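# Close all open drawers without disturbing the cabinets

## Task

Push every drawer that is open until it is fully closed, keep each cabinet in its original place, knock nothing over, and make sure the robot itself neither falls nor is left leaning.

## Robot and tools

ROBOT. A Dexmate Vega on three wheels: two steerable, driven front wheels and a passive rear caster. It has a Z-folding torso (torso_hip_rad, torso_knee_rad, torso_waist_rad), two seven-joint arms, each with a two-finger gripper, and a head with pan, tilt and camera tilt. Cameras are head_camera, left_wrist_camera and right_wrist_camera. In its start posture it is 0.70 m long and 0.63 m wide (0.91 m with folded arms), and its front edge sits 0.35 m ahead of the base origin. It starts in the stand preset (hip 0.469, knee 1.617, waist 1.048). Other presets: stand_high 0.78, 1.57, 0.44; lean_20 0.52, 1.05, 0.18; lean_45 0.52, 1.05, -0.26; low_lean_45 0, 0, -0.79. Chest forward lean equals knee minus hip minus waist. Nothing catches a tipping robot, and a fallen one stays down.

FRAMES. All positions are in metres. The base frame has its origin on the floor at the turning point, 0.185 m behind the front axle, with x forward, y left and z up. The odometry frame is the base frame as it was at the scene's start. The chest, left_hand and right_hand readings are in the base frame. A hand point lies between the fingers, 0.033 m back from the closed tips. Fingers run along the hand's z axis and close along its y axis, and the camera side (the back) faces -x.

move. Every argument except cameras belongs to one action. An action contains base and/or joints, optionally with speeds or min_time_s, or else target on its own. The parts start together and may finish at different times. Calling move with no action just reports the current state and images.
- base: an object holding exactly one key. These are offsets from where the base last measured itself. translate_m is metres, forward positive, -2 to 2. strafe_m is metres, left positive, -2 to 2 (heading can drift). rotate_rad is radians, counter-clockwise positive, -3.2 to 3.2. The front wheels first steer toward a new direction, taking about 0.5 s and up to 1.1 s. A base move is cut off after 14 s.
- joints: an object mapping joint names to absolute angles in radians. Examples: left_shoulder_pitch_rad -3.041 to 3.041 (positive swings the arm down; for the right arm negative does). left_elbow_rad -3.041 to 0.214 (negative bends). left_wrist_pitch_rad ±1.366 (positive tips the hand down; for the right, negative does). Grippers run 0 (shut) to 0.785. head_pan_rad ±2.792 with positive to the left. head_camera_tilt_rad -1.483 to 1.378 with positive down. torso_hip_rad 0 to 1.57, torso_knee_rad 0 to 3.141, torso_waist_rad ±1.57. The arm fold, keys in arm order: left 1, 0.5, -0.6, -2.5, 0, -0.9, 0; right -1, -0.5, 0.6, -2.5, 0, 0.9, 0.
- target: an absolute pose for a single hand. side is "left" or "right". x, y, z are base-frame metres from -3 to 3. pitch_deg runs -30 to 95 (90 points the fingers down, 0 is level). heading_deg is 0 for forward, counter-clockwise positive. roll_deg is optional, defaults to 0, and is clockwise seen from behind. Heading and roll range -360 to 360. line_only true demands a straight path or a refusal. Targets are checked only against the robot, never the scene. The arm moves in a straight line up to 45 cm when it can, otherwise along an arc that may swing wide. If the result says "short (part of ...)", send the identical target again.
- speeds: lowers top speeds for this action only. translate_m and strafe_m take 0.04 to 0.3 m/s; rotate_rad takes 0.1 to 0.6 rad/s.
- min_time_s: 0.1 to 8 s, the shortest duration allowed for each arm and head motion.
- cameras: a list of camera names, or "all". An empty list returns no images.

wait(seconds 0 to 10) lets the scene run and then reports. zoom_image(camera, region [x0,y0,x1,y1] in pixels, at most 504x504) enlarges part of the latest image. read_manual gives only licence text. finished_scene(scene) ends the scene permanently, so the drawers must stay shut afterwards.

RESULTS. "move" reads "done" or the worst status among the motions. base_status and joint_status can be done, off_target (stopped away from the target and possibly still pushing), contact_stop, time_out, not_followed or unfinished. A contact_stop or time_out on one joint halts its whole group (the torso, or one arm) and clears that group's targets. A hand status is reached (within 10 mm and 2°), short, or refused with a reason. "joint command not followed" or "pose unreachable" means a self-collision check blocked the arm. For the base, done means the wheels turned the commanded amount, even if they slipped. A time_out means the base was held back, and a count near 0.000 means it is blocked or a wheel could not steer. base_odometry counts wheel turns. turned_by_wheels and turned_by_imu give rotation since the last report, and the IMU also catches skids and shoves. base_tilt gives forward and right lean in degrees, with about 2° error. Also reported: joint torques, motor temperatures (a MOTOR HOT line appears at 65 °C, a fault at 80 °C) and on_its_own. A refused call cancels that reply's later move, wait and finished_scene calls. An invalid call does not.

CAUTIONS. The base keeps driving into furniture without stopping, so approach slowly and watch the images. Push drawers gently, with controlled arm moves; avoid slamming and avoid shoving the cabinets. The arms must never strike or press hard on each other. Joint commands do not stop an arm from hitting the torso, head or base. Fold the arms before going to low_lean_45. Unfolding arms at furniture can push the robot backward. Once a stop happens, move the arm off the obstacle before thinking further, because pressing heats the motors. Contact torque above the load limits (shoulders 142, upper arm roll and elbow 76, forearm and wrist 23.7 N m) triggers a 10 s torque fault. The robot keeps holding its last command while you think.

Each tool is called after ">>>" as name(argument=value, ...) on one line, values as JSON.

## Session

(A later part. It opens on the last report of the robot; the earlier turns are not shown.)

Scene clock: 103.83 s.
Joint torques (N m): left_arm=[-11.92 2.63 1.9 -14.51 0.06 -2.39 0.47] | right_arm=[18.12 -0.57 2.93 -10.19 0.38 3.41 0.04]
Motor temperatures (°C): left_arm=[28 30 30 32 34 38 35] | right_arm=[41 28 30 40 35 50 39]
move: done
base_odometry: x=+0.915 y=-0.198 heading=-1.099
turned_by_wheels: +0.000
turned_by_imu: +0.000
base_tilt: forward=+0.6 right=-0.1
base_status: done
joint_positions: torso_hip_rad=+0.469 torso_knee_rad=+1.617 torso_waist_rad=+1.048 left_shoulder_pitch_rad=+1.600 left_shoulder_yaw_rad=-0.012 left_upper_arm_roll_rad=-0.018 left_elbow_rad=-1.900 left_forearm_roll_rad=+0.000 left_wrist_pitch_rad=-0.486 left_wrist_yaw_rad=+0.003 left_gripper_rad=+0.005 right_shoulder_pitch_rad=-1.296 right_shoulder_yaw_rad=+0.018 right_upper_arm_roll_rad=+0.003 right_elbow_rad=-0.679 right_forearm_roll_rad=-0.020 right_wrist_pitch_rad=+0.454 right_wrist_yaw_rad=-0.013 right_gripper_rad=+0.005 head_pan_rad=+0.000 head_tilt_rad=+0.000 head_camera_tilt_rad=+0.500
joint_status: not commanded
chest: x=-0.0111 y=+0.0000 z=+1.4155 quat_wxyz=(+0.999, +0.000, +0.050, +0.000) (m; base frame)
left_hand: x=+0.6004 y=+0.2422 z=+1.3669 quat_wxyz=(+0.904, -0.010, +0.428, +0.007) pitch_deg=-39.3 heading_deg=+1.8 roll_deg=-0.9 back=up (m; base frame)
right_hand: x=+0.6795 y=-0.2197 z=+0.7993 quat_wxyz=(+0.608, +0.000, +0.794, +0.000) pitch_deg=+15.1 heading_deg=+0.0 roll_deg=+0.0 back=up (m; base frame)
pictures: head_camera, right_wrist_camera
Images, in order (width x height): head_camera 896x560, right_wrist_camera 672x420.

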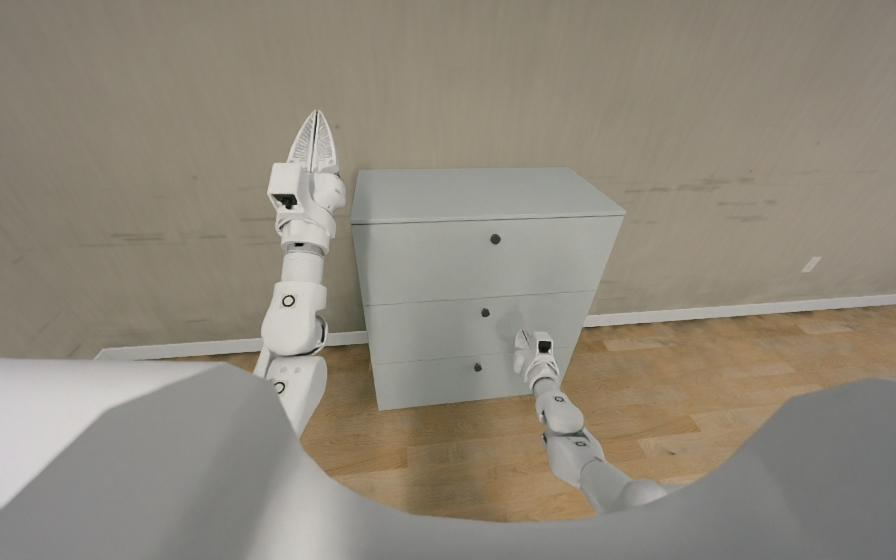

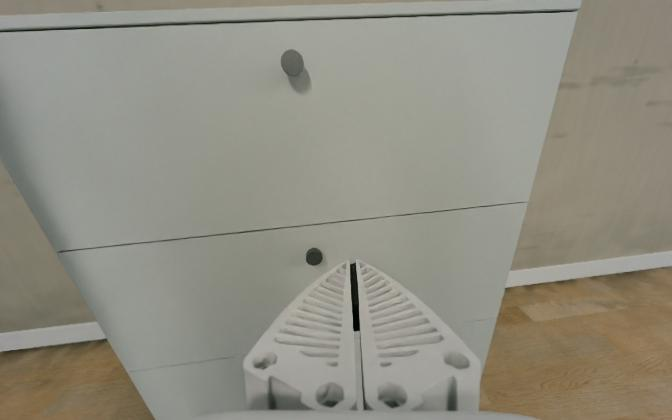

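>>> move(base={"rotate_rad":-2.15}, joints={"right_shoulder_pitch_rad":-1.6,"right_elbow_rad":-1.9,"head_camera_tilt_rad":0.3}, cameras=["head_camera"])

>>> move(base={"translate_m":1.65}, cameras=["head_camera"])

>>> move(base={"rotate_rad":-0.88}, joints={"head_camera_tilt_rad":0.5}, cameras=["head_camera"])

Scene clock: 137.53 s.
Joint torques (N m): left_arm=[-10.1 2.12 2.12 -14.42 0.12 -2.28 0.02] | right_arm=[3.76 -0.84 2.52 -12.69 0.21 2.65 -0.06]
Motor temperatures (°C): left_arm=[28 30 30 32 34 38 35] | right_arm=[37 28 30 36 34 41 36]
move: done
base_odometry: x=+0.915 y=-0.200 heading=+3.031
turned_by_wheels: -2.153
turned_by_imu: -2.111
base_tilt: forward=+0.7 right=+0.0
base_status: done
joint_positions: torso_hip_rad=+0.469 torso_knee_rad=+1.617 torso_waist_rad=+1.048 left_shoulder_pitch_rad=+1.600 left_shoulder_yaw_rad=-0.012 left_upper_arm_roll_rad=-0.018 left_elbow_rad=-1.900 left_forearm_roll_rad=+0.000 left_wrist_pitch_rad=-0.486 left_wrist_yaw_rad=+0.003 left_gripper_rad=+0.005 right_shoulder_pitch_rad=-1.598 right_shoulder_yaw_rad=+0.018 right_upper_arm_roll_rad=+0.003 right_elbow_rad=-1.894 right_forearm_roll_rad=-0.020 right_wrist_pitch_rad=+0.454 right_wrist_yaw_rad=-0.013 right_gripper_rad=+0.005 head_pan_rad=+0.000 head_tilt_rad=+0.000 head_camera_tilt_rad=+0.300
joint_status: all done
chest: x=-0.0111 y=+0.0000 z=+1.4155 quat_wxyz=(+0.999, +0.000, +0.050, +0.000) (m; base frame)
left_hand: x=+0.6004 y=+0.2422 z=+1.3669 quat_wxyz=(+0.904, -0.010, +0.428, +0.007) pitch_deg=-39.3 heading_deg=+1.8 roll_deg=-0.9 back=up (m; base frame)
right_hand: x=+0.6104 y=-0.2334 z=+1.3543 quat_wxyz=(+0.896, +0.007, +0.445, -0.007) pitch_deg=-37.2 heading_deg=-1.4 roll_deg=+0.4 back=up (m; base frame)
pictures: head_camera
Images, in order (width x height): head_camera 896x560.

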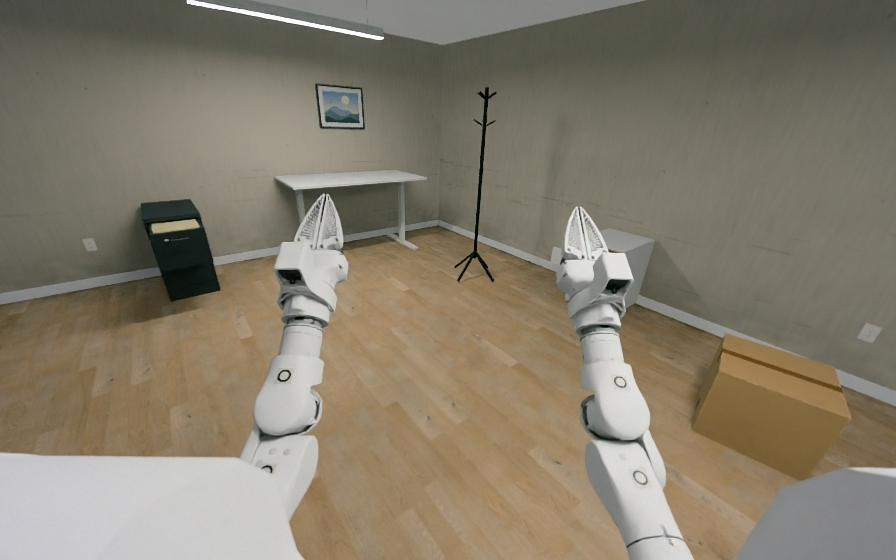

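Scene clock: 144.97 s.
Joint torques (N m): left_arm=[-7.46 0.04 0.81 -12.93 0.92 -3.16 -0.14] | right_arm=[4.23 -0.39 2.25 -13.21 0.17 1.91 0.15]
Motor temperatures (°C): left_arm=[28 30 30 32 34 38 35] | right_arm=[36 28 30 35 34 40 36]
move: done
base_odometry: x=-0.725 y=-0.022 heading=+3.030
turned_by_wheels: +0.000
turned_by_imu: +0.001
base_tilt: forward=+0.7 right=-0.1
base_status: done
joint_positions: torso_hip_rad=+0.469 torso_knee_rad=+1.617 torso_waist_rad=+1.048 left_shoulder_pitch_rad=+1.600 left_shoulder_yaw_rad=-0.012 left_upper_arm_roll_rad=-0.018 left_elbow_rad=-1.900 left_forearm_roll_rad=+0.000 left_wrist_pitch_rad=-0.486 left_wrist_yaw_rad=+0.003 left_gripper_rad=+0.005 right_shoulder_pitch_rad=-1.600 right_shoulder_yaw_rad=+0.018 right_upper_arm_roll_rad=+0.003 right_elbow_rad=-1.900 right_forearm_roll_rad=-0.020 right_wrist_pitch_rad=+0.454 right_wrist_yaw_rad=-0.013 right_gripper_rad=+0.005 head_pan_rad=+0.000 head_tilt_rad=+0.000 head_camera_tilt_rad=+0.300
joint_status: not commanded
chest: x=-0.0110 y=+0.0000 z=+1.4155 quat_wxyz=(+0.999, +0.000, +0.050, +0.000) (m; base frame)
left_hand: x=+0.6005 y=+0.2422 z=+1.3668 quat_wxyz=(+0.903, -0.010, +0.428, +0.007) pitch_deg=-39.3 heading_deg=+1.8 roll_deg=-0.8 back=up (m; base frame)
right_hand: x=+0.6089 y=-0.2335 z=+1.3567 quat_wxyz=(+0.897, +0.007, +0.443, -0.008) pitch_deg=-37.4 heading_deg=-1.4 roll_deg=+0.4 back=up (m; base frame)
pictures: head_camera
Images, in order (width x height): head_camera 896x560.

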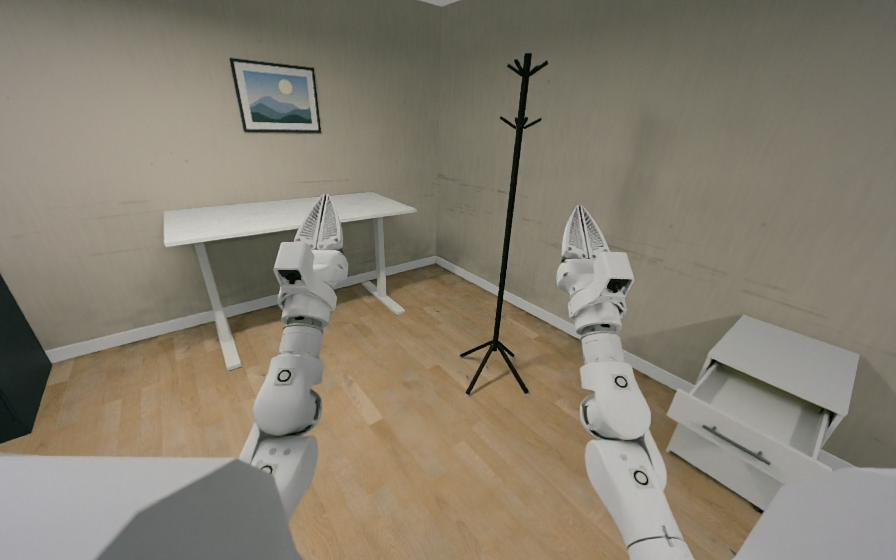

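Scene clock: 148.00 s.
Joint torques (N m): left_arm=[-8.16 0.68 1.1 -13.34 -0.26 -2.45 -0.04] | right_arm=[4.12 -1.58 2.52 -12.29 0.19 2.95 0.06]
Motor temperatures (°C): left_arm=[28 30 30 32 34 38 35] | right_arm=[35 28 30 35 34 40 36]
move: done
base_odometry: x=-0.726 y=-0.022 heading=+2.149
turned_by_wheels: -0.881
turned_by_imu: -0.865
base_tilt: forward=+0.6 right=-0.1
base_status: done
joint_positions: torso_hip_rad=+0.469 torso_knee_rad=+1.617 torso_waist_rad=+1.048 left_shoulder_pitch_rad=+1.600 left_shoulder_yaw_rad=-0.012 left_upper_arm_roll_rad=-0.018 left_elbow_rad=-1.900 left_forearm_roll_rad=+0.000 left_wrist_pitch_rad=-0.486 left_wrist_yaw_rad=+0.003 left_gripper_rad=+0.005 right_shoulder_pitch_rad=-1.600 right_shoulder_yaw_rad=+0.018 right_upper_arm_roll_rad=+0.003 right_elbow_rad=-1.900 right_forearm_roll_rad=-0.020 right_wrist_pitch_rad=+0.454 right_wrist_yaw_rad=-0.013 right_gripper_rad=+0.005 head_pan_rad=+0.000 head_tilt_rad=+0.000 head_camera_tilt_rad=+0.500
joint_status: all done
chest: x=-0.0110 y=+0.0000 z=+1.4155 quat_wxyz=(+0.999, +0.000, +0.050, +0.000) (m; base frame)
left_hand: x=+0.6005 y=+0.2422 z=+1.3668 quat_wxyz=(+0.903, -0.010, +0.428, +0.007) pitch_deg=-39.3 heading_deg=+1.8 roll_deg=-0.8 back=up (m; base frame)
right_hand: x=+0.6089 y=-0.2335 z=+1.3567 quat_wxyz=(+0.897, +0.007, +0.443, -0.008) pitch_deg=-37.4 heading_deg=-1.4 roll_deg=+0.4 back=up (m; base frame)
pictures: head_camera
Images, in order (width x height): head_camera 896x560.

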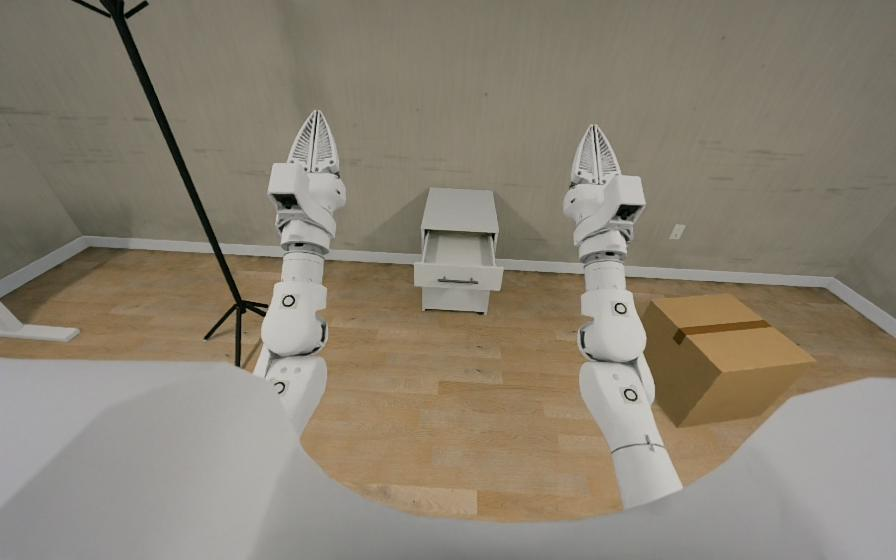

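>>> move(base={"rotate_rad":-0.075}, joints={"head_camera_tilt_rad":0.3}, cameras=[])

>>> move(base={"translate_m":0.65}, joints={"torso_hip_rad":0.1,"torso_knee_rad":0.8,"torso_waist_rad":0.1,"right_elbow_rad":-2.3}, cameras=[])

>>> move(target={"side":"left","x":0.60,"y":0.25,"z":0.48,"pitch_deg":30,"heading_deg":0}, cameras=["head_camera","left_wrist_camera"])

Scene clock: 165.30 s.
Joint torques (N m): left_arm=[-10.46 0.35 2.53 -13.49 0.15 -2.23 -0.06] | right_arm=[4.72 -0.34 2.49 -12.73 0.11 2.17 0.12]
Motor temperatures (°C): left_arm=[28 30 30 32 34 38 35] | right_arm=[34 28 29 35 34 38 35]
move: done
base_odometry: x=-0.726 y=-0.022 heading=+2.074
turned_by_wheels: -0.075
turned_by_imu: -0.073
base_tilt: forward=+0.7 right=-0.1
base_status: done
joint_positions: torso_hip_rad=+0.469 torso_knee_rad=+1.617 torso_waist_rad=+1.048 left_shoulder_pitch_rad=+1.600 left_shoulder_yaw_rad=-0.012 left_upper_arm_roll_rad=-0.018 left_elbow_rad=-1.900 left_forearm_roll_rad=+0.000 left_wrist_pitch_rad=-0.486 left_wrist_yaw_rad=+0.003 left_gripper_rad=+0.005 right_shoulder_pitch_rad=-1.600 right_shoulder_yaw_rad=+0.018 right_upper_arm_roll_rad=+0.003 right_elbow_rad=-1.900 right_forearm_roll_rad=-0.020 right_wrist_pitch_rad=+0.454 right_wrist_yaw_rad=-0.013 right_gripper_rad=+0.005 head_pan_rad=+0.000 head_tilt_rad=+0.000 head_camera_tilt_rad=+0.300
joint_status: all done
chest: x=-0.0110 y=+0.0000 z=+1.4155 quat_wxyz=(+0.999, +0.000, +0.050, +0.000) (m; base frame)
left_hand: x=+0.6005 y=+0.2422 z=+1.3668 quat_wxyz=(+0.903, -0.010, +0.428, +0.007) pitch_deg=-39.3 heading_deg=+1.8 roll_deg=-0.8 back=up (m; base frame)
right_hand: x=+0.6089 y=-0.2335 z=+1.3567 quat_wxyz=(+0.897, +0.007, +0.443, -0.008) pitch_deg=-37.4 heading_deg=-1.4 roll_deg=+0.5 back=up (m; base frame)
pictures: none
No camera images: "cameras" was empty.

Scene clock: 170.10 s.
Joint torques (N m): left_arm=[-3.88 -1.13 -0.38 -12.89 0.22 -2.25 -0.1] | right_arm=[-1.59 -0.57 2.69 -14.11 0.24 2.48 0.12]
Motor temperatures (°C): left_arm=[28 30 30 32 34 38 35] | right_arm=[33 28 29 34 34 38 35]
move: done
base_odometry: x=-1.041 y=+0.546 heading=+2.074
turned_by_wheels: +0.000
turned_by_imu: +0.000
base_tilt: forward=+0.7 right=-0.1
base_status: done
joint_positions: torso_hip_rad=+0.100 torso_knee_rad=+0.800 torso_waist_rad=+0.100 left_shoulder_pitch_rad=+1.600 left_shoulder_yaw_rad=-0.012 left_upper_arm_roll_rad=-0.018 left_elbow_rad=-1.900 left_forearm_roll_rad=+0.000 left_wrist_pitch_rad=-0.486 left_wrist_yaw_rad=+0.003 left_gripper_rad=+0.005 right_shoulder_pitch_rad=-1.600 right_shoulder_yaw_rad=+0.018 right_upper_arm_roll_rad=+0.003 right_elbow_rad=-2.299 right_forearm_roll_rad=-0.020 right_wrist_pitch_rad=+0.454 right_wrist_yaw_rad=-0.013 right_gripper_rad=+0.005 head_pan_rad=+0.000 head_tilt_rad=+0.000 head_camera_tilt_rad=+0.300
joint_status: all done
chest: x=+0.1050 y=+0.0000 z=+1.1620 quat_wxyz=(+0.955, +0.000, +0.296, +0.000) (m; base frame)
left_hand: x=+0.6185 y=+0.2422 z=+0.8262 quat_wxyz=(+0.769, -0.008, +0.639, +0.010) pitch_deg=-10.6 heading_deg=+1.4 roll_deg=+0.0 back=up (m; base frame)
right_hand: x=+0.5910 y=-0.2364 z=+1.0715 quat_wxyz=(+0.873, +0.006, +0.487, -0.011) pitch_deg=-31.7 heading_deg=-1.5 roll_deg=+0.0 back=up (m; base frame)
pictures: none
No camera images: "cameras" was empty.

Scene clock: 173.63 s.
Joint torques (N m): left_arm=[-4.22 2.85 -3.11 -10.95 -0.56 -1.74 -0.18] | right_arm=[-0.48 -0.94 2.05 -12.12 0.08 2.18 0.24]
Motor temperatures (°C): left_arm=[28 30 30 32 34 39 35] | right_arm=[33 28 29 34 34 38 35]
move: done
base_odometry: x=-1.041 y=+0.546 heading=+2.074
turned_by_wheels: +0.000
turned_by_imu: +0.001
base_tilt: forward=+0.7 right=-0.1
base_status: not commanded
joint_positions: torso_hip_rad=+0.100 torso_knee_rad=+0.800 torso_waist_rad=+0.100 left_shoulder_pitch_rad=+1.418 left_shoulder_yaw_rad=+0.024 left_upper_arm_roll_rad=-0.031 left_elbow_rad=-1.525 left_forearm_roll_rad=-0.022 left_wrist_pitch_rad=+0.024 left_wrist_yaw_rad=-0.032 left_gripper_rad=+0.005 right_shoulder_pitch_rad=-1.600 right_shoulder_yaw_rad=+0.018 right_upper_arm_roll_rad=+0.003 right_elbow_rad=-2.300 right_forearm_roll_rad=-0.020 right_wrist_pitch_rad=+0.454 right_wrist_yaw_rad=-0.013 right_gripper_rad=+0.005 head_pan_rad=+0.000 head_tilt_rad=+0.000 head_camera_tilt_rad=+0.300
joint_status: not commanded
chest: x=+0.1049 y=+0.0000 z=+1.1620 quat_wxyz=(+0.955, +0.000, +0.296, +0.000) (m; base frame)
left_hand: x=+0.6005 y=+0.2497 z=+0.4834 quat_wxyz=(+0.503, +0.000, +0.864, +0.000) pitch_deg=+29.6 heading_deg=+0.0 roll_deg=+0.0 back=up (m; base frame)
left_hand_status: reached (straight line, planned for 2.0 s): 3 mm and 0.4 deg off.
right_hand: x=+0.5909 y=-0.2364 z=+1.0717 quat_wxyz=(+0.873, +0.007, +0.487, -0.012) pitch_deg=-31.7 heading_deg=-1.5 roll_deg=+0.0 back=up (m; base frame)
pictures: head_camera, left_wrist_camera
Images, in order (width x height): head_camera 896x560, left_wrist_camera 672x420.

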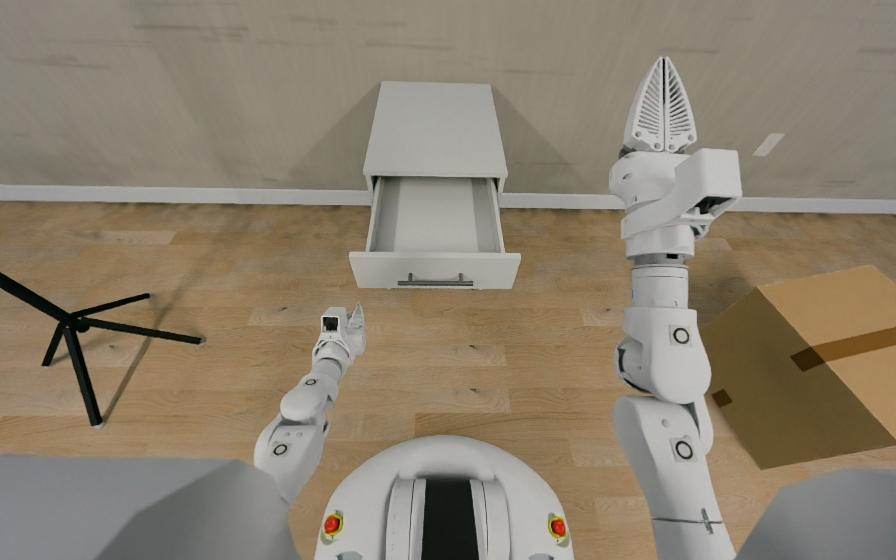

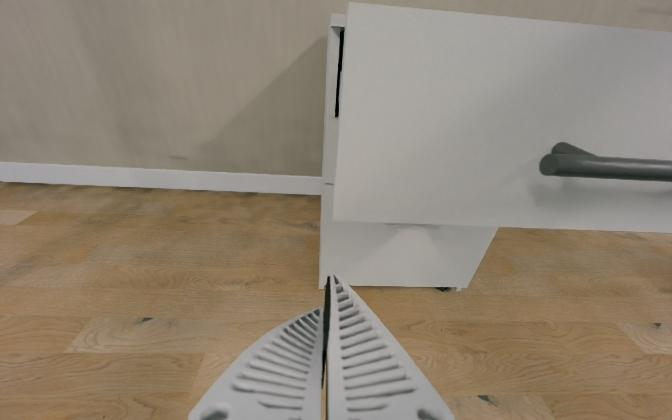

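>>> move(target={"side":"left","x":0.60,"y":0.215,"z":0.465,"pitch_deg":30,"heading_deg":0}, cameras=[])

>>> move(base={"translate_m":0.38}, speeds={"translate_m":0.11}, cameras=["head_camera","left_wrist_camera"])

Scene clock: 182.80 s.
Joint torques (N m): left_arm=[-7.76 -1.85 2.21 -9.5 0.96 -3.46 0.22] | right_arm=[-0.82 -1.89 2.2 -11.29 0.07 1.94 -0.04]
Motor temperatures (°C): left_arm=[28 30 30 32 34 39 35] | right_arm=[33 28 29 34 34 37 35]
move: done
base_odometry: x=-1.041 y=+0.546 heading=+2.074
turned_by_wheels: +0.000
turned_by_imu: +0.001
base_tilt: forward=+0.7 right=+0.0
base_status: not commanded
joint_positions: torso_hip_rad=+0.100 torso_knee_rad=+0.800 torso_waist_rad=+0.100 left_shoulder_pitch_rad=+1.385 left_shoulder_yaw_rad=-0.017 left_upper_arm_roll_rad=+0.015 left_elbow_rad=-1.436 left_forearm_roll_rad=+0.015 left_wrist_pitch_rad=-0.024 left_wrist_yaw_rad=+0.017 left_gripper_rad=+0.005 right_shoulder_pitch_rad=-1.600 right_shoulder_yaw_rad=+0.018 right_upper_arm_roll_rad=+0.003 right_elbow_rad=-2.300 right_forearm_roll_rad=-0.020 right_wrist_pitch_rad=+0.454 right_wrist_yaw_rad=-0.013 right_gripper_rad=+0.005 head_pan_rad=+0.000 head_tilt_rad=+0.000 head_camera_tilt_rad=+0.300
joint_status: not commanded
chest: x=+0.1049 y=+0.0000 z=+1.1620 quat_wxyz=(+0.955, +0.000, +0.296, +0.000) (m; base frame)
left_hand: x=+0.5997 y=+0.2176 z=+0.4657 quat_wxyz=(+0.500, +0.000, +0.866, +0.000) pitch_deg=+30.0 heading_deg=+0.0 roll_deg=+0.0 back=up (m; base frame)
left_hand_status: reached (straight line, planned for 0.6 s): 3 mm and 0.0 deg off.
right_hand: x=+0.5909 y=-0.2364 z=+1.0717 quat_wxyz=(+0.873, +0.007, +0.487, -0.012) pitch_deg=-31.7 heading_deg=-1.5 roll_deg=+0.0 back=up (m; base frame)
pictures: none
No camera images: "cameras" was empty.

Scene clock: 187.13 s.
Joint torques (N m): left_arm=[-15.06 -1.28 1.4 -19.8 0.48 -5.14 -0.86] | right_arm=[-1.94 -0.56 2.2 -11.79 0.14 1.66 0.11]
Motor temperatures (°C): left_arm=[28 30 30 32 34 39 35] | right_arm=[32 28 29 34 34 37 35]
move: done
base_odometry: x=-1.226 y=+0.878 heading=+2.074
turned_by_wheels: +0.000
turned_by_imu: +0.001
base_tilt: forward=+0.6 right=+0.0
base_status: done
joint_positions: torso_hip_rad=+0.100 torso_knee_rad=+0.800 torso_waist_rad=+0.100 left_shoulder_pitch_rad=+1.383 left_shoulder_yaw_rad=-0.020 left_upper_arm_roll_rad=+0.018 left_elbow_rad=-1.429 left_forearm_roll_rad=+0.017 left_wrist_pitch_rad=-0.027 left_wrist_yaw_rad=+0.021 left_gripper_rad=+0.005 right_shoulder_pitch_rad=-1.600 right_shoulder_yaw_rad=+0.018 right_upper_arm_roll_rad=+0.003 right_elbow_rad=-2.300 right_forearm_roll_rad=-0.020 right_wrist_pitch_rad=+0.454 right_wrist_yaw_rad=-0.013 right_gripper_rad=+0.005 head_pan_rad=+0.000 head_tilt_rad=+0.000 head_camera_tilt_rad=+0.300
joint_status: not commanded
chest: x=+0.1051 y=+0.0000 z=+1.1619 quat_wxyz=(+0.955, +0.000, +0.296, +0.000) (m; base frame)
left_hand: x=+0.5990 y=+0.2152 z=+0.4637 quat_wxyz=(+0.499, +0.000, +0.867, +0.000) pitch_deg=+30.2 heading_deg=+0.0 roll_deg=+0.0 back=up (m; base frame)
right_hand: x=+0.5910 y=-0.2364 z=+1.0716 quat_wxyz=(+0.873, +0.007, +0.487, -0.012) pitch_deg=-31.7 heading_deg=-1.5 roll_deg=+0.0 back=up (m; base frame)
pictures: head_camera, left_wrist_camera
Images, in order (width x height): head_camera 896x560, left_wrist_camera 672x420.

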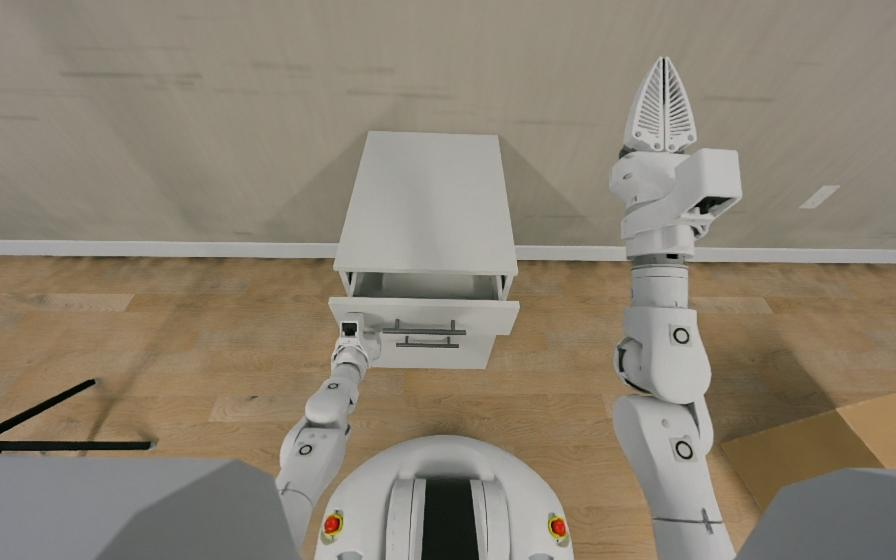

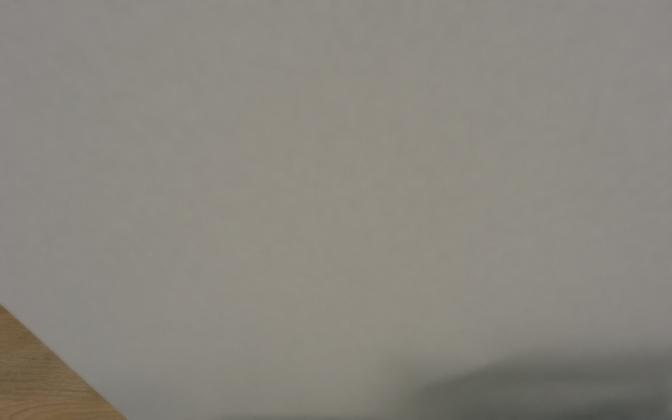

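>>> move(target={"side":"left","x":0.65,"y":0.215,"z":0.465,"pitch_deg":30,"heading_deg":0}, cameras=["head_camera"])

>>> zoom_image(camera="head_camera", region=[310, 230, 540, 390])

Scene clock: 193.33 s.
Joint torques (N m): left_arm=[-80.06 5.7 -21.32 -53.77 -0.32 -15.1 8.46] | right_arm=[-1.22 -0.76 2.21 -12.45 0.04 2.21 0.11]
Motor temperatures (°C): left_arm=[30 30 30 33 34 41 35] | right_arm=[32 28 29 34 34 37 35]
move: done
base_odometry: x=-1.225 y=+0.878 heading=+2.074
turned_by_wheels: +0.001
turned_by_imu: +0.003
base_tilt: forward=+0.6 right=+0.0
base_status: not commanded
joint_positions: torso_hip_rad=+0.100 torso_knee_rad=+0.800 torso_waist_rad=+0.100 left_shoulder_pitch_rad=+1.249 left_shoulder_yaw_rad=-0.021 left_upper_arm_roll_rad=+0.017 left_elbow_rad=-1.321 left_forearm_roll_rad=+0.016 left_wrist_pitch_rad=+0.007 left_wrist_yaw_rad=+0.019 left_gripper_rad=+0.005 right_shoulder_pitch_rad=-1.600 right_shoulder_yaw_rad=+0.018 right_upper_arm_roll_rad=+0.003 right_elbow_rad=-2.300 right_forearm_roll_rad=-0.020 right_wrist_pitch_rad=+0.454 right_wrist_yaw_rad=-0.013 right_gripper_rad=+0.005 head_pan_rad=+0.000 head_tilt_rad=+0.000 head_camera_tilt_rad=+0.300
joint_status: not commanded
chest: x=+0.1044 y=+0.0000 z=+1.1621 quat_wxyz=(+0.955, +0.000, +0.295, +0.000) (m; base frame)
left_hand: x=+0.6440 y=+0.2132 z=+0.4600 quat_wxyz=(+0.495, +0.001, +0.869, -0.001) pitch_deg=+30.6 heading_deg=-0.2 roll_deg=-0.1 back=up (m; base frame)
left_hand_status: reached (straight line, planned for 0.8 s): 8 mm and 0.7 deg off.
right_hand: x=+0.5904 y=-0.2364 z=+1.0720 quat_wxyz=(+0.873, +0.007, +0.487, -0.012) pitch_deg=-31.7 heading_deg=-1.5 roll_deg=+0.0 back=up (m; base frame)
pictures: head_camera
Images, in order (width x height): head_camera 896x560.

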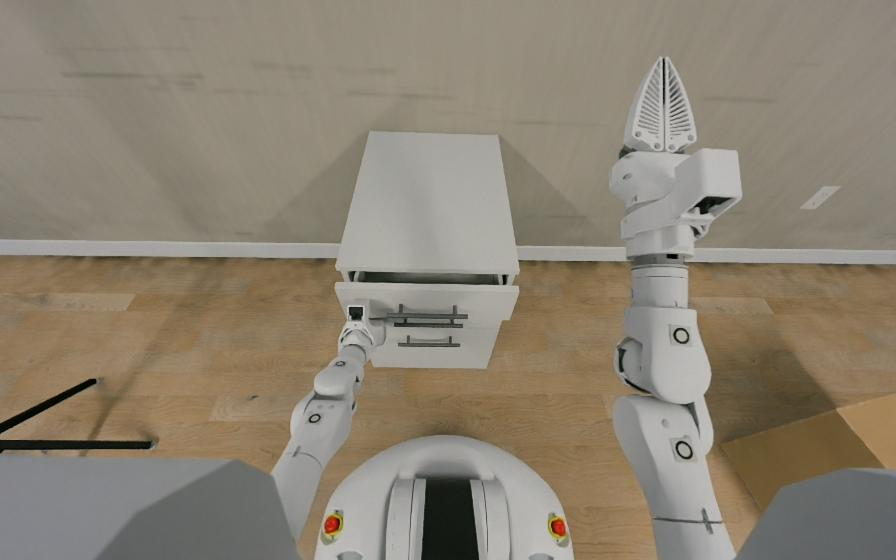

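Scaled by 2.191 from the camera's 896x560 image, which has a finer 960x600 frame.

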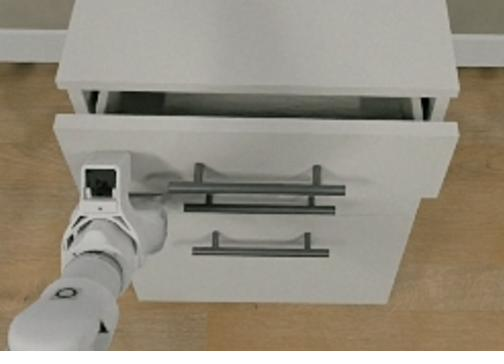

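>>> move(target={"side":"left","x":0.63,"y":0.215,"z":0.465,"pitch_deg":30,"heading_deg":0}, cameras=["head_camera","left_wrist_camera"])

>>> zoom_image(camera="head_camera", region=[310, 260, 430, 380])

Scene clock: 201.97 s.
Joint torques (N m): left_arm=[-29.02 5.86 -13.78 -39.49 0.27 -12.19 5.8] | right_arm=[-0.9 -0.59 2.05 -11.8 0.11 1.72 0.09]
Motor temperatures (°C): left_arm=[40 30 31 38 34 51 36] | right_arm=[32 28 29 34 34 37 35]
move: done
base_odometry: x=-1.225 y=+0.878 heading=+2.074
turned_by_wheels: -0.001
turned_by_imu: +0.000
base_tilt: forward=+0.7 right=+0.0
base_status: not commanded
joint_positions: torso_hip_rad=+0.100 torso_knee_rad=+0.800 torso_waist_rad=+0.100 left_shoulder_pitch_rad=+1.294 left_shoulder_yaw_rad=-0.021 left_upper_arm_roll_rad=+0.018 left_elbow_rad=-1.360 left_forearm_roll_rad=+0.016 left_wrist_pitch_rad=-0.001 left_wrist_yaw_rad=+0.019 left_gripper_rad=+0.005 right_shoulder_pitch_rad=-1.600 right_shoulder_yaw_rad=+0.018 right_upper_arm_roll_rad=+0.003 right_elbow_rad=-2.300 right_forearm_roll_rad=-0.020 right_wrist_pitch_rad=+0.454 right_wrist_yaw_rad=-0.013 right_gripper_rad=+0.005 head_pan_rad=+0.000 head_tilt_rad=+0.000 head_camera_tilt_rad=+0.300
joint_status: not commanded
chest: x=+0.1050 y=+0.0000 z=+1.1619 quat_wxyz=(+0.955, +0.000, +0.296, +0.000) (m; base frame)
left_hand: x=+0.6296 y=+0.2136 z=+0.4610 quat_wxyz=(+0.496, +0.001, +0.868, -0.001) pitch_deg=+30.5 heading_deg=-0.2 roll_deg=-0.1 back=up (m; base frame)
left_hand_status: reached (straight line, planned for 0.5 s): 4 mm and 0.5 deg off.
right_hand: x=+0.5909 y=-0.2364 z=+1.0716 quat_wxyz=(+0.873, +0.007, +0.487, -0.012) pitch_deg=-31.7 heading_deg=-1.5 roll_deg=+0.0 back=up (m; base frame)
pictures: head_camera, left_wrist_camera
Images, in order (width x height): head_camera 896x560, left_wrist_camera 672x420.

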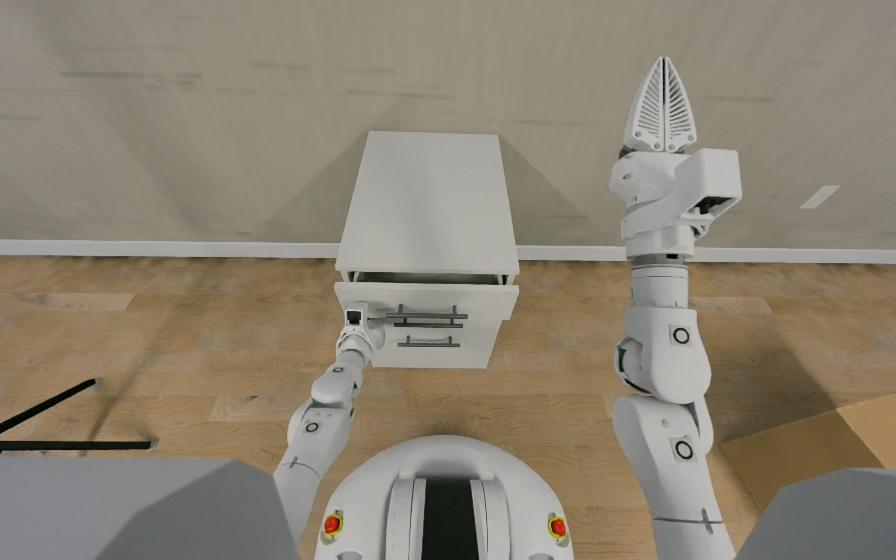

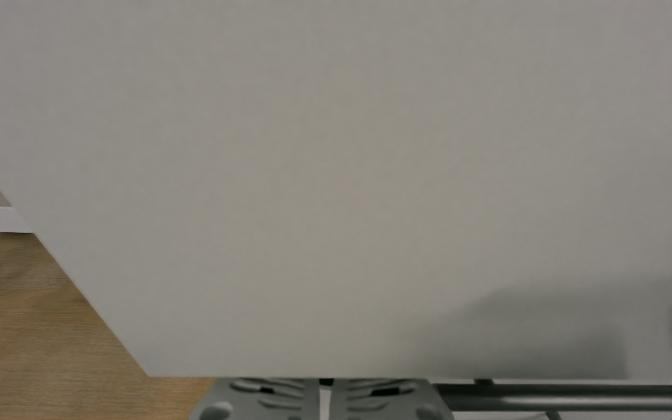

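Scaled by 4.200 from the camera's 896x560 image, which has a finer 960x600 frame.

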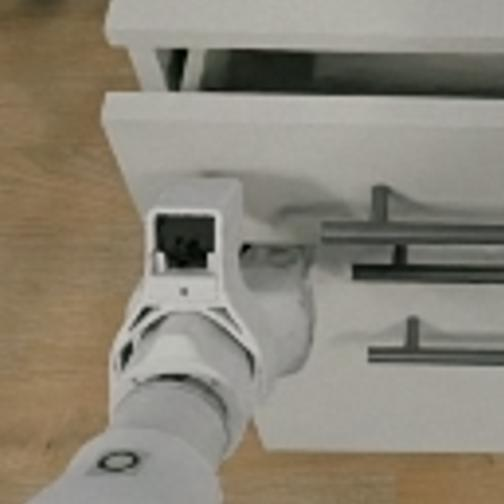

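>>> move(base={"translate_m":-0.14}, cameras=[])

>>> move(target={"side":"left","x":0.60,"y":0.19,"z":0.555,"pitch_deg":20,"heading_deg":0}, cameras=["head_camera","left_wrist_camera"])

Scene clock: 210.20 s.
Joint torques (N m): left_arm=[-7.86 0.17 -2.7 -12.43 0.35 -1.27 -0.01] | right_arm=[-1.47 -0.17 1.83 -13.07 0.06 2.63 0.16]
Motor temperatures (°C): left_arm=[38 30 31 38 34 51 36] | right_arm=[31 28 29 34 34 37 35]
move: done
base_odometry: x=-1.158 y=+0.756 heading=+2.073
turned_by_wheels: +0.000
turned_by_imu: +0.000
base_tilt: forward=+0.7 right=+0.0
base_status: done
joint_positions: torso_hip_rad=+0.100 torso_knee_rad=+0.800 torso_waist_rad=+0.100 left_shoulder_pitch_rad=+1.299 left_shoulder_yaw_rad=-0.020 left_upper_arm_roll_rad=+0.017 left_elbow_rad=-1.368 left_forearm_roll_rad=+0.017 left_wrist_pitch_rad=-0.006 left_wrist_yaw_rad=+0.021 left_gripper_rad=+0.005 right_shoulder_pitch_rad=-1.600 right_shoulder_yaw_rad=+0.018 right_upper_arm_roll_rad=+0.003 right_elbow_rad=-2.300 right_forearm_roll_rad=-0.020 right_wrist_pitch_rad=+0.454 right_wrist_yaw_rad=-0.013 right_gripper_rad=+0.005 head_pan_rad=+0.000 head_tilt_rad=+0.000 head_camera_tilt_rad=+0.300
joint_status: not commanded
chest: x=+0.1051 y=+0.0000 z=+1.1619 quat_wxyz=(+0.955, +0.000, +0.296, +0.000) (m; base frame)
left_hand: x=+0.6298 y=+0.2148 z=+0.4642 quat_wxyz=(+0.499, +0.000, +0.866, +0.000) pitch_deg=+30.1 heading_deg=+0.0 roll_deg=+0.0 back=up (m; base frame)
right_hand: x=+0.5910 y=-0.2364 z=+1.0716 quat_wxyz=(+0.873, +0.007, +0.487, -0.012) pitch_deg=-31.7 heading_deg=-1.5 roll_deg=+0.0 back=up (m; base frame)
pictures: none
No camera images: "cameras" was empty.

Scene clock: 212.77 s.
Joint torques (N m): left_arm=[-0.53 -2.66 3.82 -13.27 0.87 -3.14 -0.25] | right_arm=[-1.26 -0.73 2.28 -13.55 0.09 2.21 0.24]
Motor temperatures (°C): left_arm=[37 30 31 38 34 50 36] | right_arm=[31 28 29 34 34 37 35]
move: done
base_odometry: x=-1.158 y=+0.756 heading=+2.073
turned_by_wheels: +0.000
turned_by_imu: +0.000
base_tilt: forward=+0.7 right=+0.0
base_status: not commanded
joint_positions: torso_hip_rad=+0.100 torso_knee_rad=+0.800 torso_waist_rad=+0.100 left_shoulder_pitch_rad=+1.505 left_shoulder_yaw_rad=-0.045 left_upper_arm_roll_rad=+0.063 left_elbow_rad=-1.610 left_forearm_roll_rad=+0.057 left_wrist_pitch_rad=-0.139 left_wrist_yaw_rad=+0.061 left_gripper_rad=+0.005 right_shoulder_pitch_rad=-1.600 right_shoulder_yaw_rad=+0.018 right_upper_arm_roll_rad=+0.003 right_elbow_rad=-2.300 right_forearm_roll_rad=-0.020 right_wrist_pitch_rad=+0.454 right_wrist_yaw_rad=-0.013 right_gripper_rad=+0.005 head_pan_rad=+0.000 head_tilt_rad=+0.000 head_camera_tilt_rad=+0.300
joint_status: not commanded
chest: x=+0.1051 y=+0.0000 z=+1.1619 quat_wxyz=(+0.955, +0.000, +0.296, +0.000) (m; base frame)
left_hand: x=+0.6008 y=+0.1907 z=+0.5522 quat_wxyz=(+0.571, +0.000, +0.821, +0.000) pitch_deg=+20.3 heading_deg=+0.0 roll_deg=+0.0 back=up (m; base frame)
left_hand_status: reached (straight line, planned for 1.1 s): 3 mm and 0.3 deg off.
right_hand: x=+0.5910 y=-0.2364 z=+1.0716 quat_wxyz=(+0.873, +0.007, +0.487, -0.012) pitch_deg=-31.7 heading_deg=-1.5 roll_deg=+0.0 back=up (m; base frame)
pictures: head_camera, left_wrist_camera
Images, in order (width x height): head_camera 896x560, left_wrist_camera 672x420.

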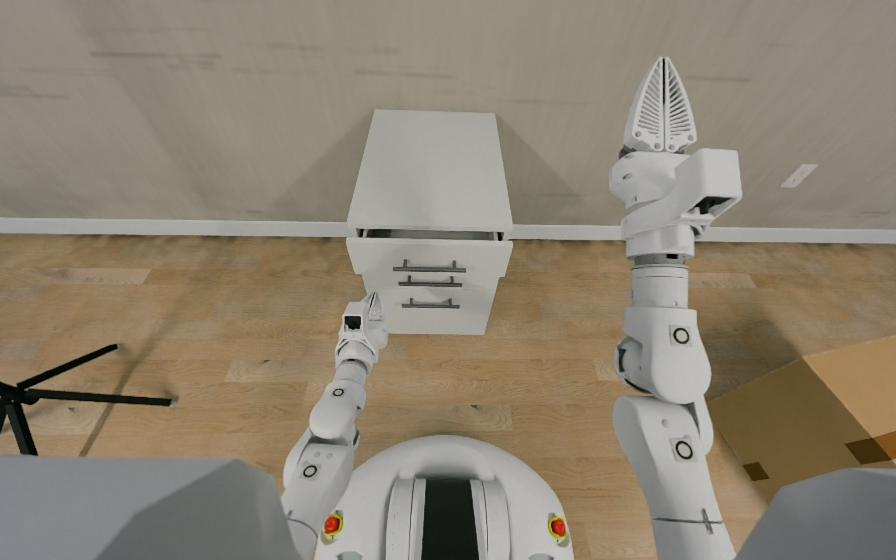

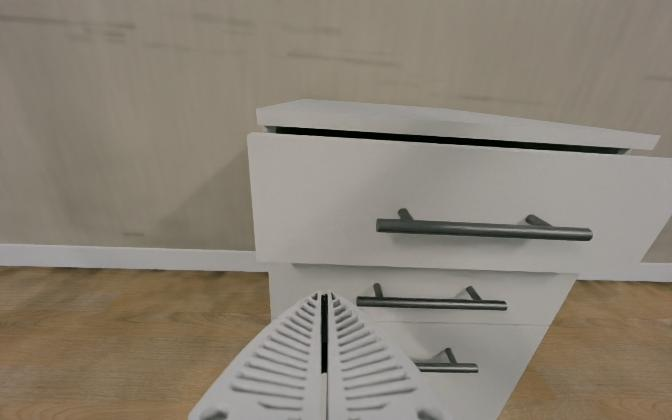

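>>> move(target={"side":"left","x":0.70,"y":0.19,"z":0.555,"pitch_deg":20,"heading_deg":0}, cameras=["head_camera","left_wrist_camera"])

Scene clock: 219.70 s.
Joint torques (N m): left_arm=[-11.94 -2.07 1.22 -12.24 0.71 -2.38 -0.48] | right_arm=[-1.64 -0.62 2.22 -11.71 0.07 2.52 -0.01]
Motor temperatures (°C): left_arm=[36 30 31 37 34 47 36] | right_arm=[31 28 29 34 34 37 35]
move: done
base_odometry: x=-1.158 y=+0.756 heading=+2.073
turned_by_wheels: +0.000
turned_by_imu: +0.001
base_tilt: forward=+0.7 right=+0.0
base_status: not commanded
joint_positions: torso_hip_rad=+0.100 torso_knee_rad=+0.800 torso_waist_rad=+0.100 left_shoulder_pitch_rad=+1.240 left_shoulder_yaw_rad=-0.054 left_upper_arm_roll_rad=+0.051 left_elbow_rad=-1.425 left_forearm_roll_rad=+0.050 left_wrist_pitch_rad=-0.063 left_wrist_yaw_rad=+0.058 left_gripper_rad=+0.005 right_shoulder_pitch_rad=-1.600 right_shoulder_yaw_rad=+0.018 right_upper_arm_roll_rad=+0.003 right_elbow_rad=-2.300 right_forearm_roll_rad=-0.020 right_wrist_pitch_rad=+0.454 right_wrist_yaw_rad=-0.013 right_gripper_rad=+0.005 head_pan_rad=+0.000 head_tilt_rad=+0.000 head_camera_tilt_rad=+0.300
joint_status: not commanded
chest: x=+0.1051 y=+0.0000 z=+1.1619 quat_wxyz=(+0.955, +0.000, +0.296, +0.000) (m; base frame)
left_hand: x=+0.6975 y=+0.1900 z=+0.5543 quat_wxyz=(+0.573, +0.000, +0.819, +0.000) pitch_deg=+20.1 heading_deg=+0.0 roll_deg=+0.0 back=up (m; base frame)
left_hand_status: reached (straight line, planned for 1.2 s): 3 mm and 0.1 deg off.
right_hand: x=+0.5910 y=-0.2364 z=+1.0716 quat_wxyz=(+0.873, +0.007, +0.487, -0.012) pitch_deg=-31.7 heading_deg=-1.5 roll_deg=+0.0 back=up (m; base frame)
pictures: head_camera, left_wrist_camera
Images, in order (width x height): head_camera 896x560, left_wrist_camera 672x420.

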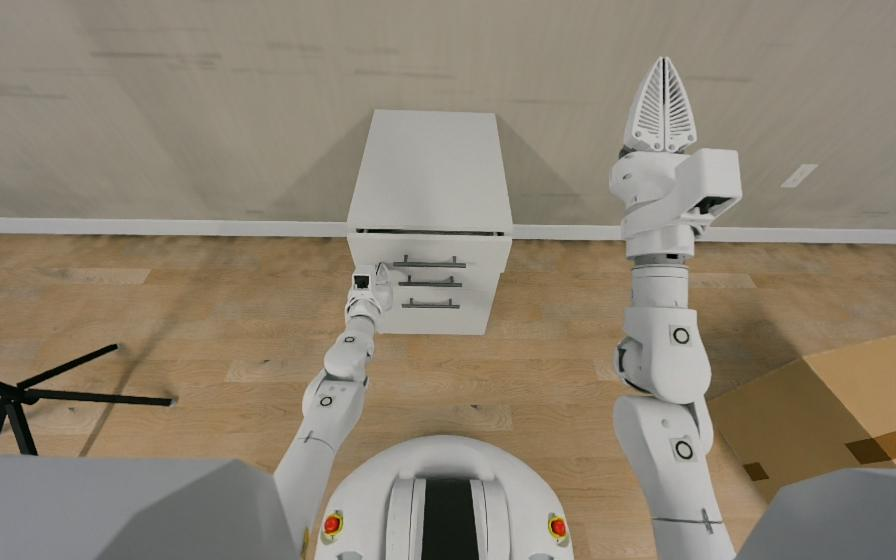

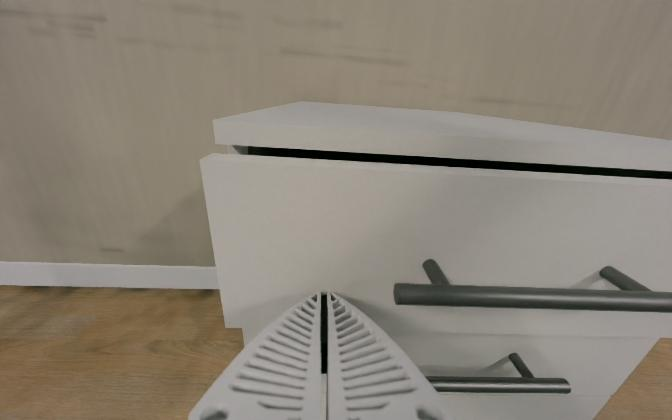

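Moving gently, fingers unbent. Another few cm.

>>> move(target={"side":"left","x":0.74,"y":0.19,"z":0.555,"pitch_deg":20,"heading_deg":0}, cameras=["head_camera","left_wrist_camera"])

>>> zoom_image(camera="head_camera", region=[340, 200, 520, 340])

Scene clock: 225.47 s.
Joint torques (N m): left_arm=[-31.44 -1.8 -1.7 -23.72 -0.57 -5.89 -0.15] | right_arm=[-1.67 -0.58 2.1 -12.13 0.07 2.64 0.04]
Motor temperatures (°C): left_arm=[35 30 30 36 34 46 36] | right_arm=[31 28 29 34 34 37 35]
move: done
base_odometry: x=-1.158 y=+0.756 heading=+2.074
turned_by_wheels: +0.000
turned_by_imu: +0.001
base_tilt: forward=+0.7 right=+0.0
base_status: not commanded
joint_positions: torso_hip_rad=+0.100 torso_knee_rad=+0.800 torso_waist_rad=+0.100 left_shoulder_pitch_rad=+1.118 left_shoulder_yaw_rad=-0.056 left_upper_arm_roll_rad=+0.045 left_elbow_rad=-1.304 left_forearm_roll_rad=+0.045 left_wrist_pitch_rad=-0.059 left_wrist_yaw_rad=+0.058 left_gripper_rad=+0.005 right_shoulder_pitch_rad=-1.600 right_shoulder_yaw_rad=+0.018 right_upper_arm_roll_rad=+0.003 right_elbow_rad=-2.300 right_forearm_roll_rad=-0.020 right_wrist_pitch_rad=+0.454 right_wrist_yaw_rad=-0.013 right_gripper_rad=+0.005 head_pan_rad=+0.000 head_tilt_rad=+0.000 head_camera_tilt_rad=+0.300
joint_status: not commanded
chest: x=+0.1049 y=+0.0000 z=+1.1620 quat_wxyz=(+0.955, +0.000, +0.296, +0.000) (m; base frame)
left_hand: x=+0.7367 y=+0.1899 z=+0.5531 quat_wxyz=(+0.572, +0.000, +0.820, +0.000) pitch_deg=+20.2 heading_deg=+0.0 roll_deg=+0.0 back=up (m; base frame)
left_hand_status: reached (straight line, planned for 0.7 s): 4 mm and 0.2 deg off.
right_hand: x=+0.5908 y=-0.2364 z=+1.0717 quat_wxyz=(+0.873, +0.007, +0.487, -0.012) pitch_deg=-31.7 heading_deg=-1.5 roll_deg=+0.0 back=up (m; base frame)
pictures: head_camera, left_wrist_camera
Images, in order (width x height): head_camera 896x560, left_wrist_camera 672x420.

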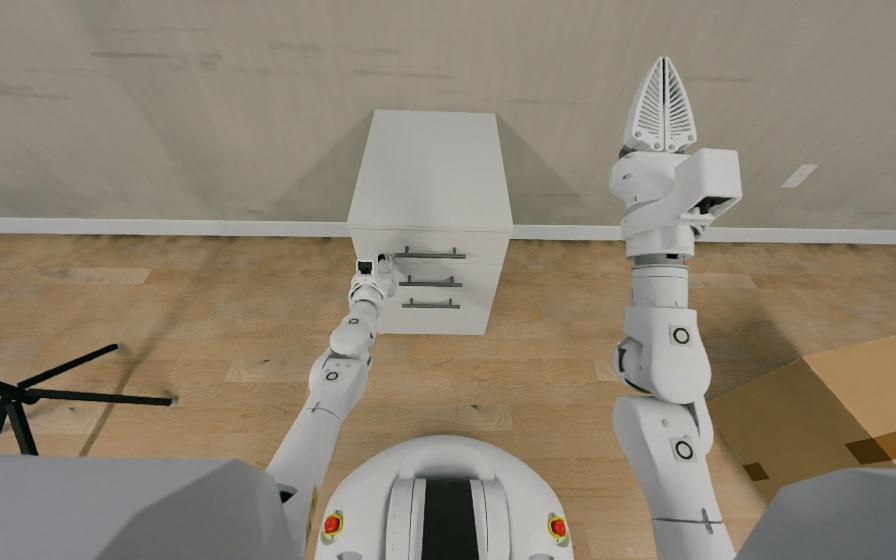

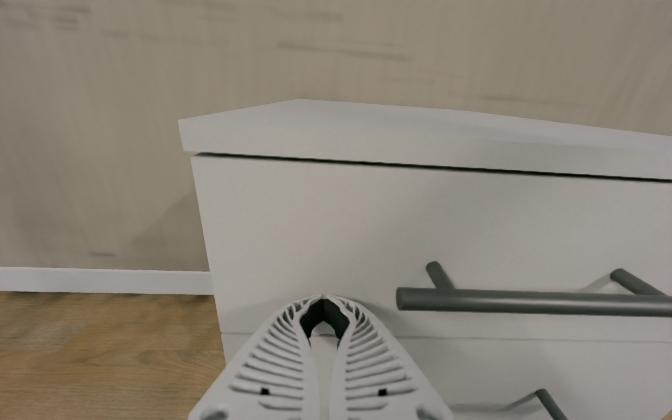

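Scaled by 2.800 from the camera's 896x560 image, which has a finer 960x600 frame.

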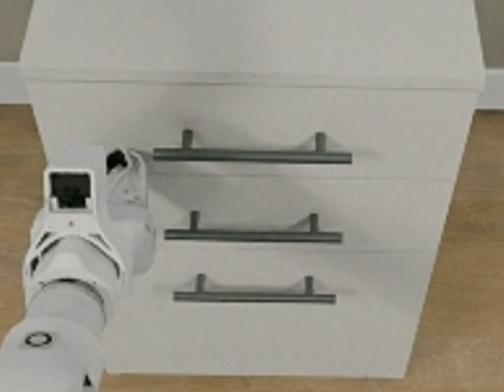

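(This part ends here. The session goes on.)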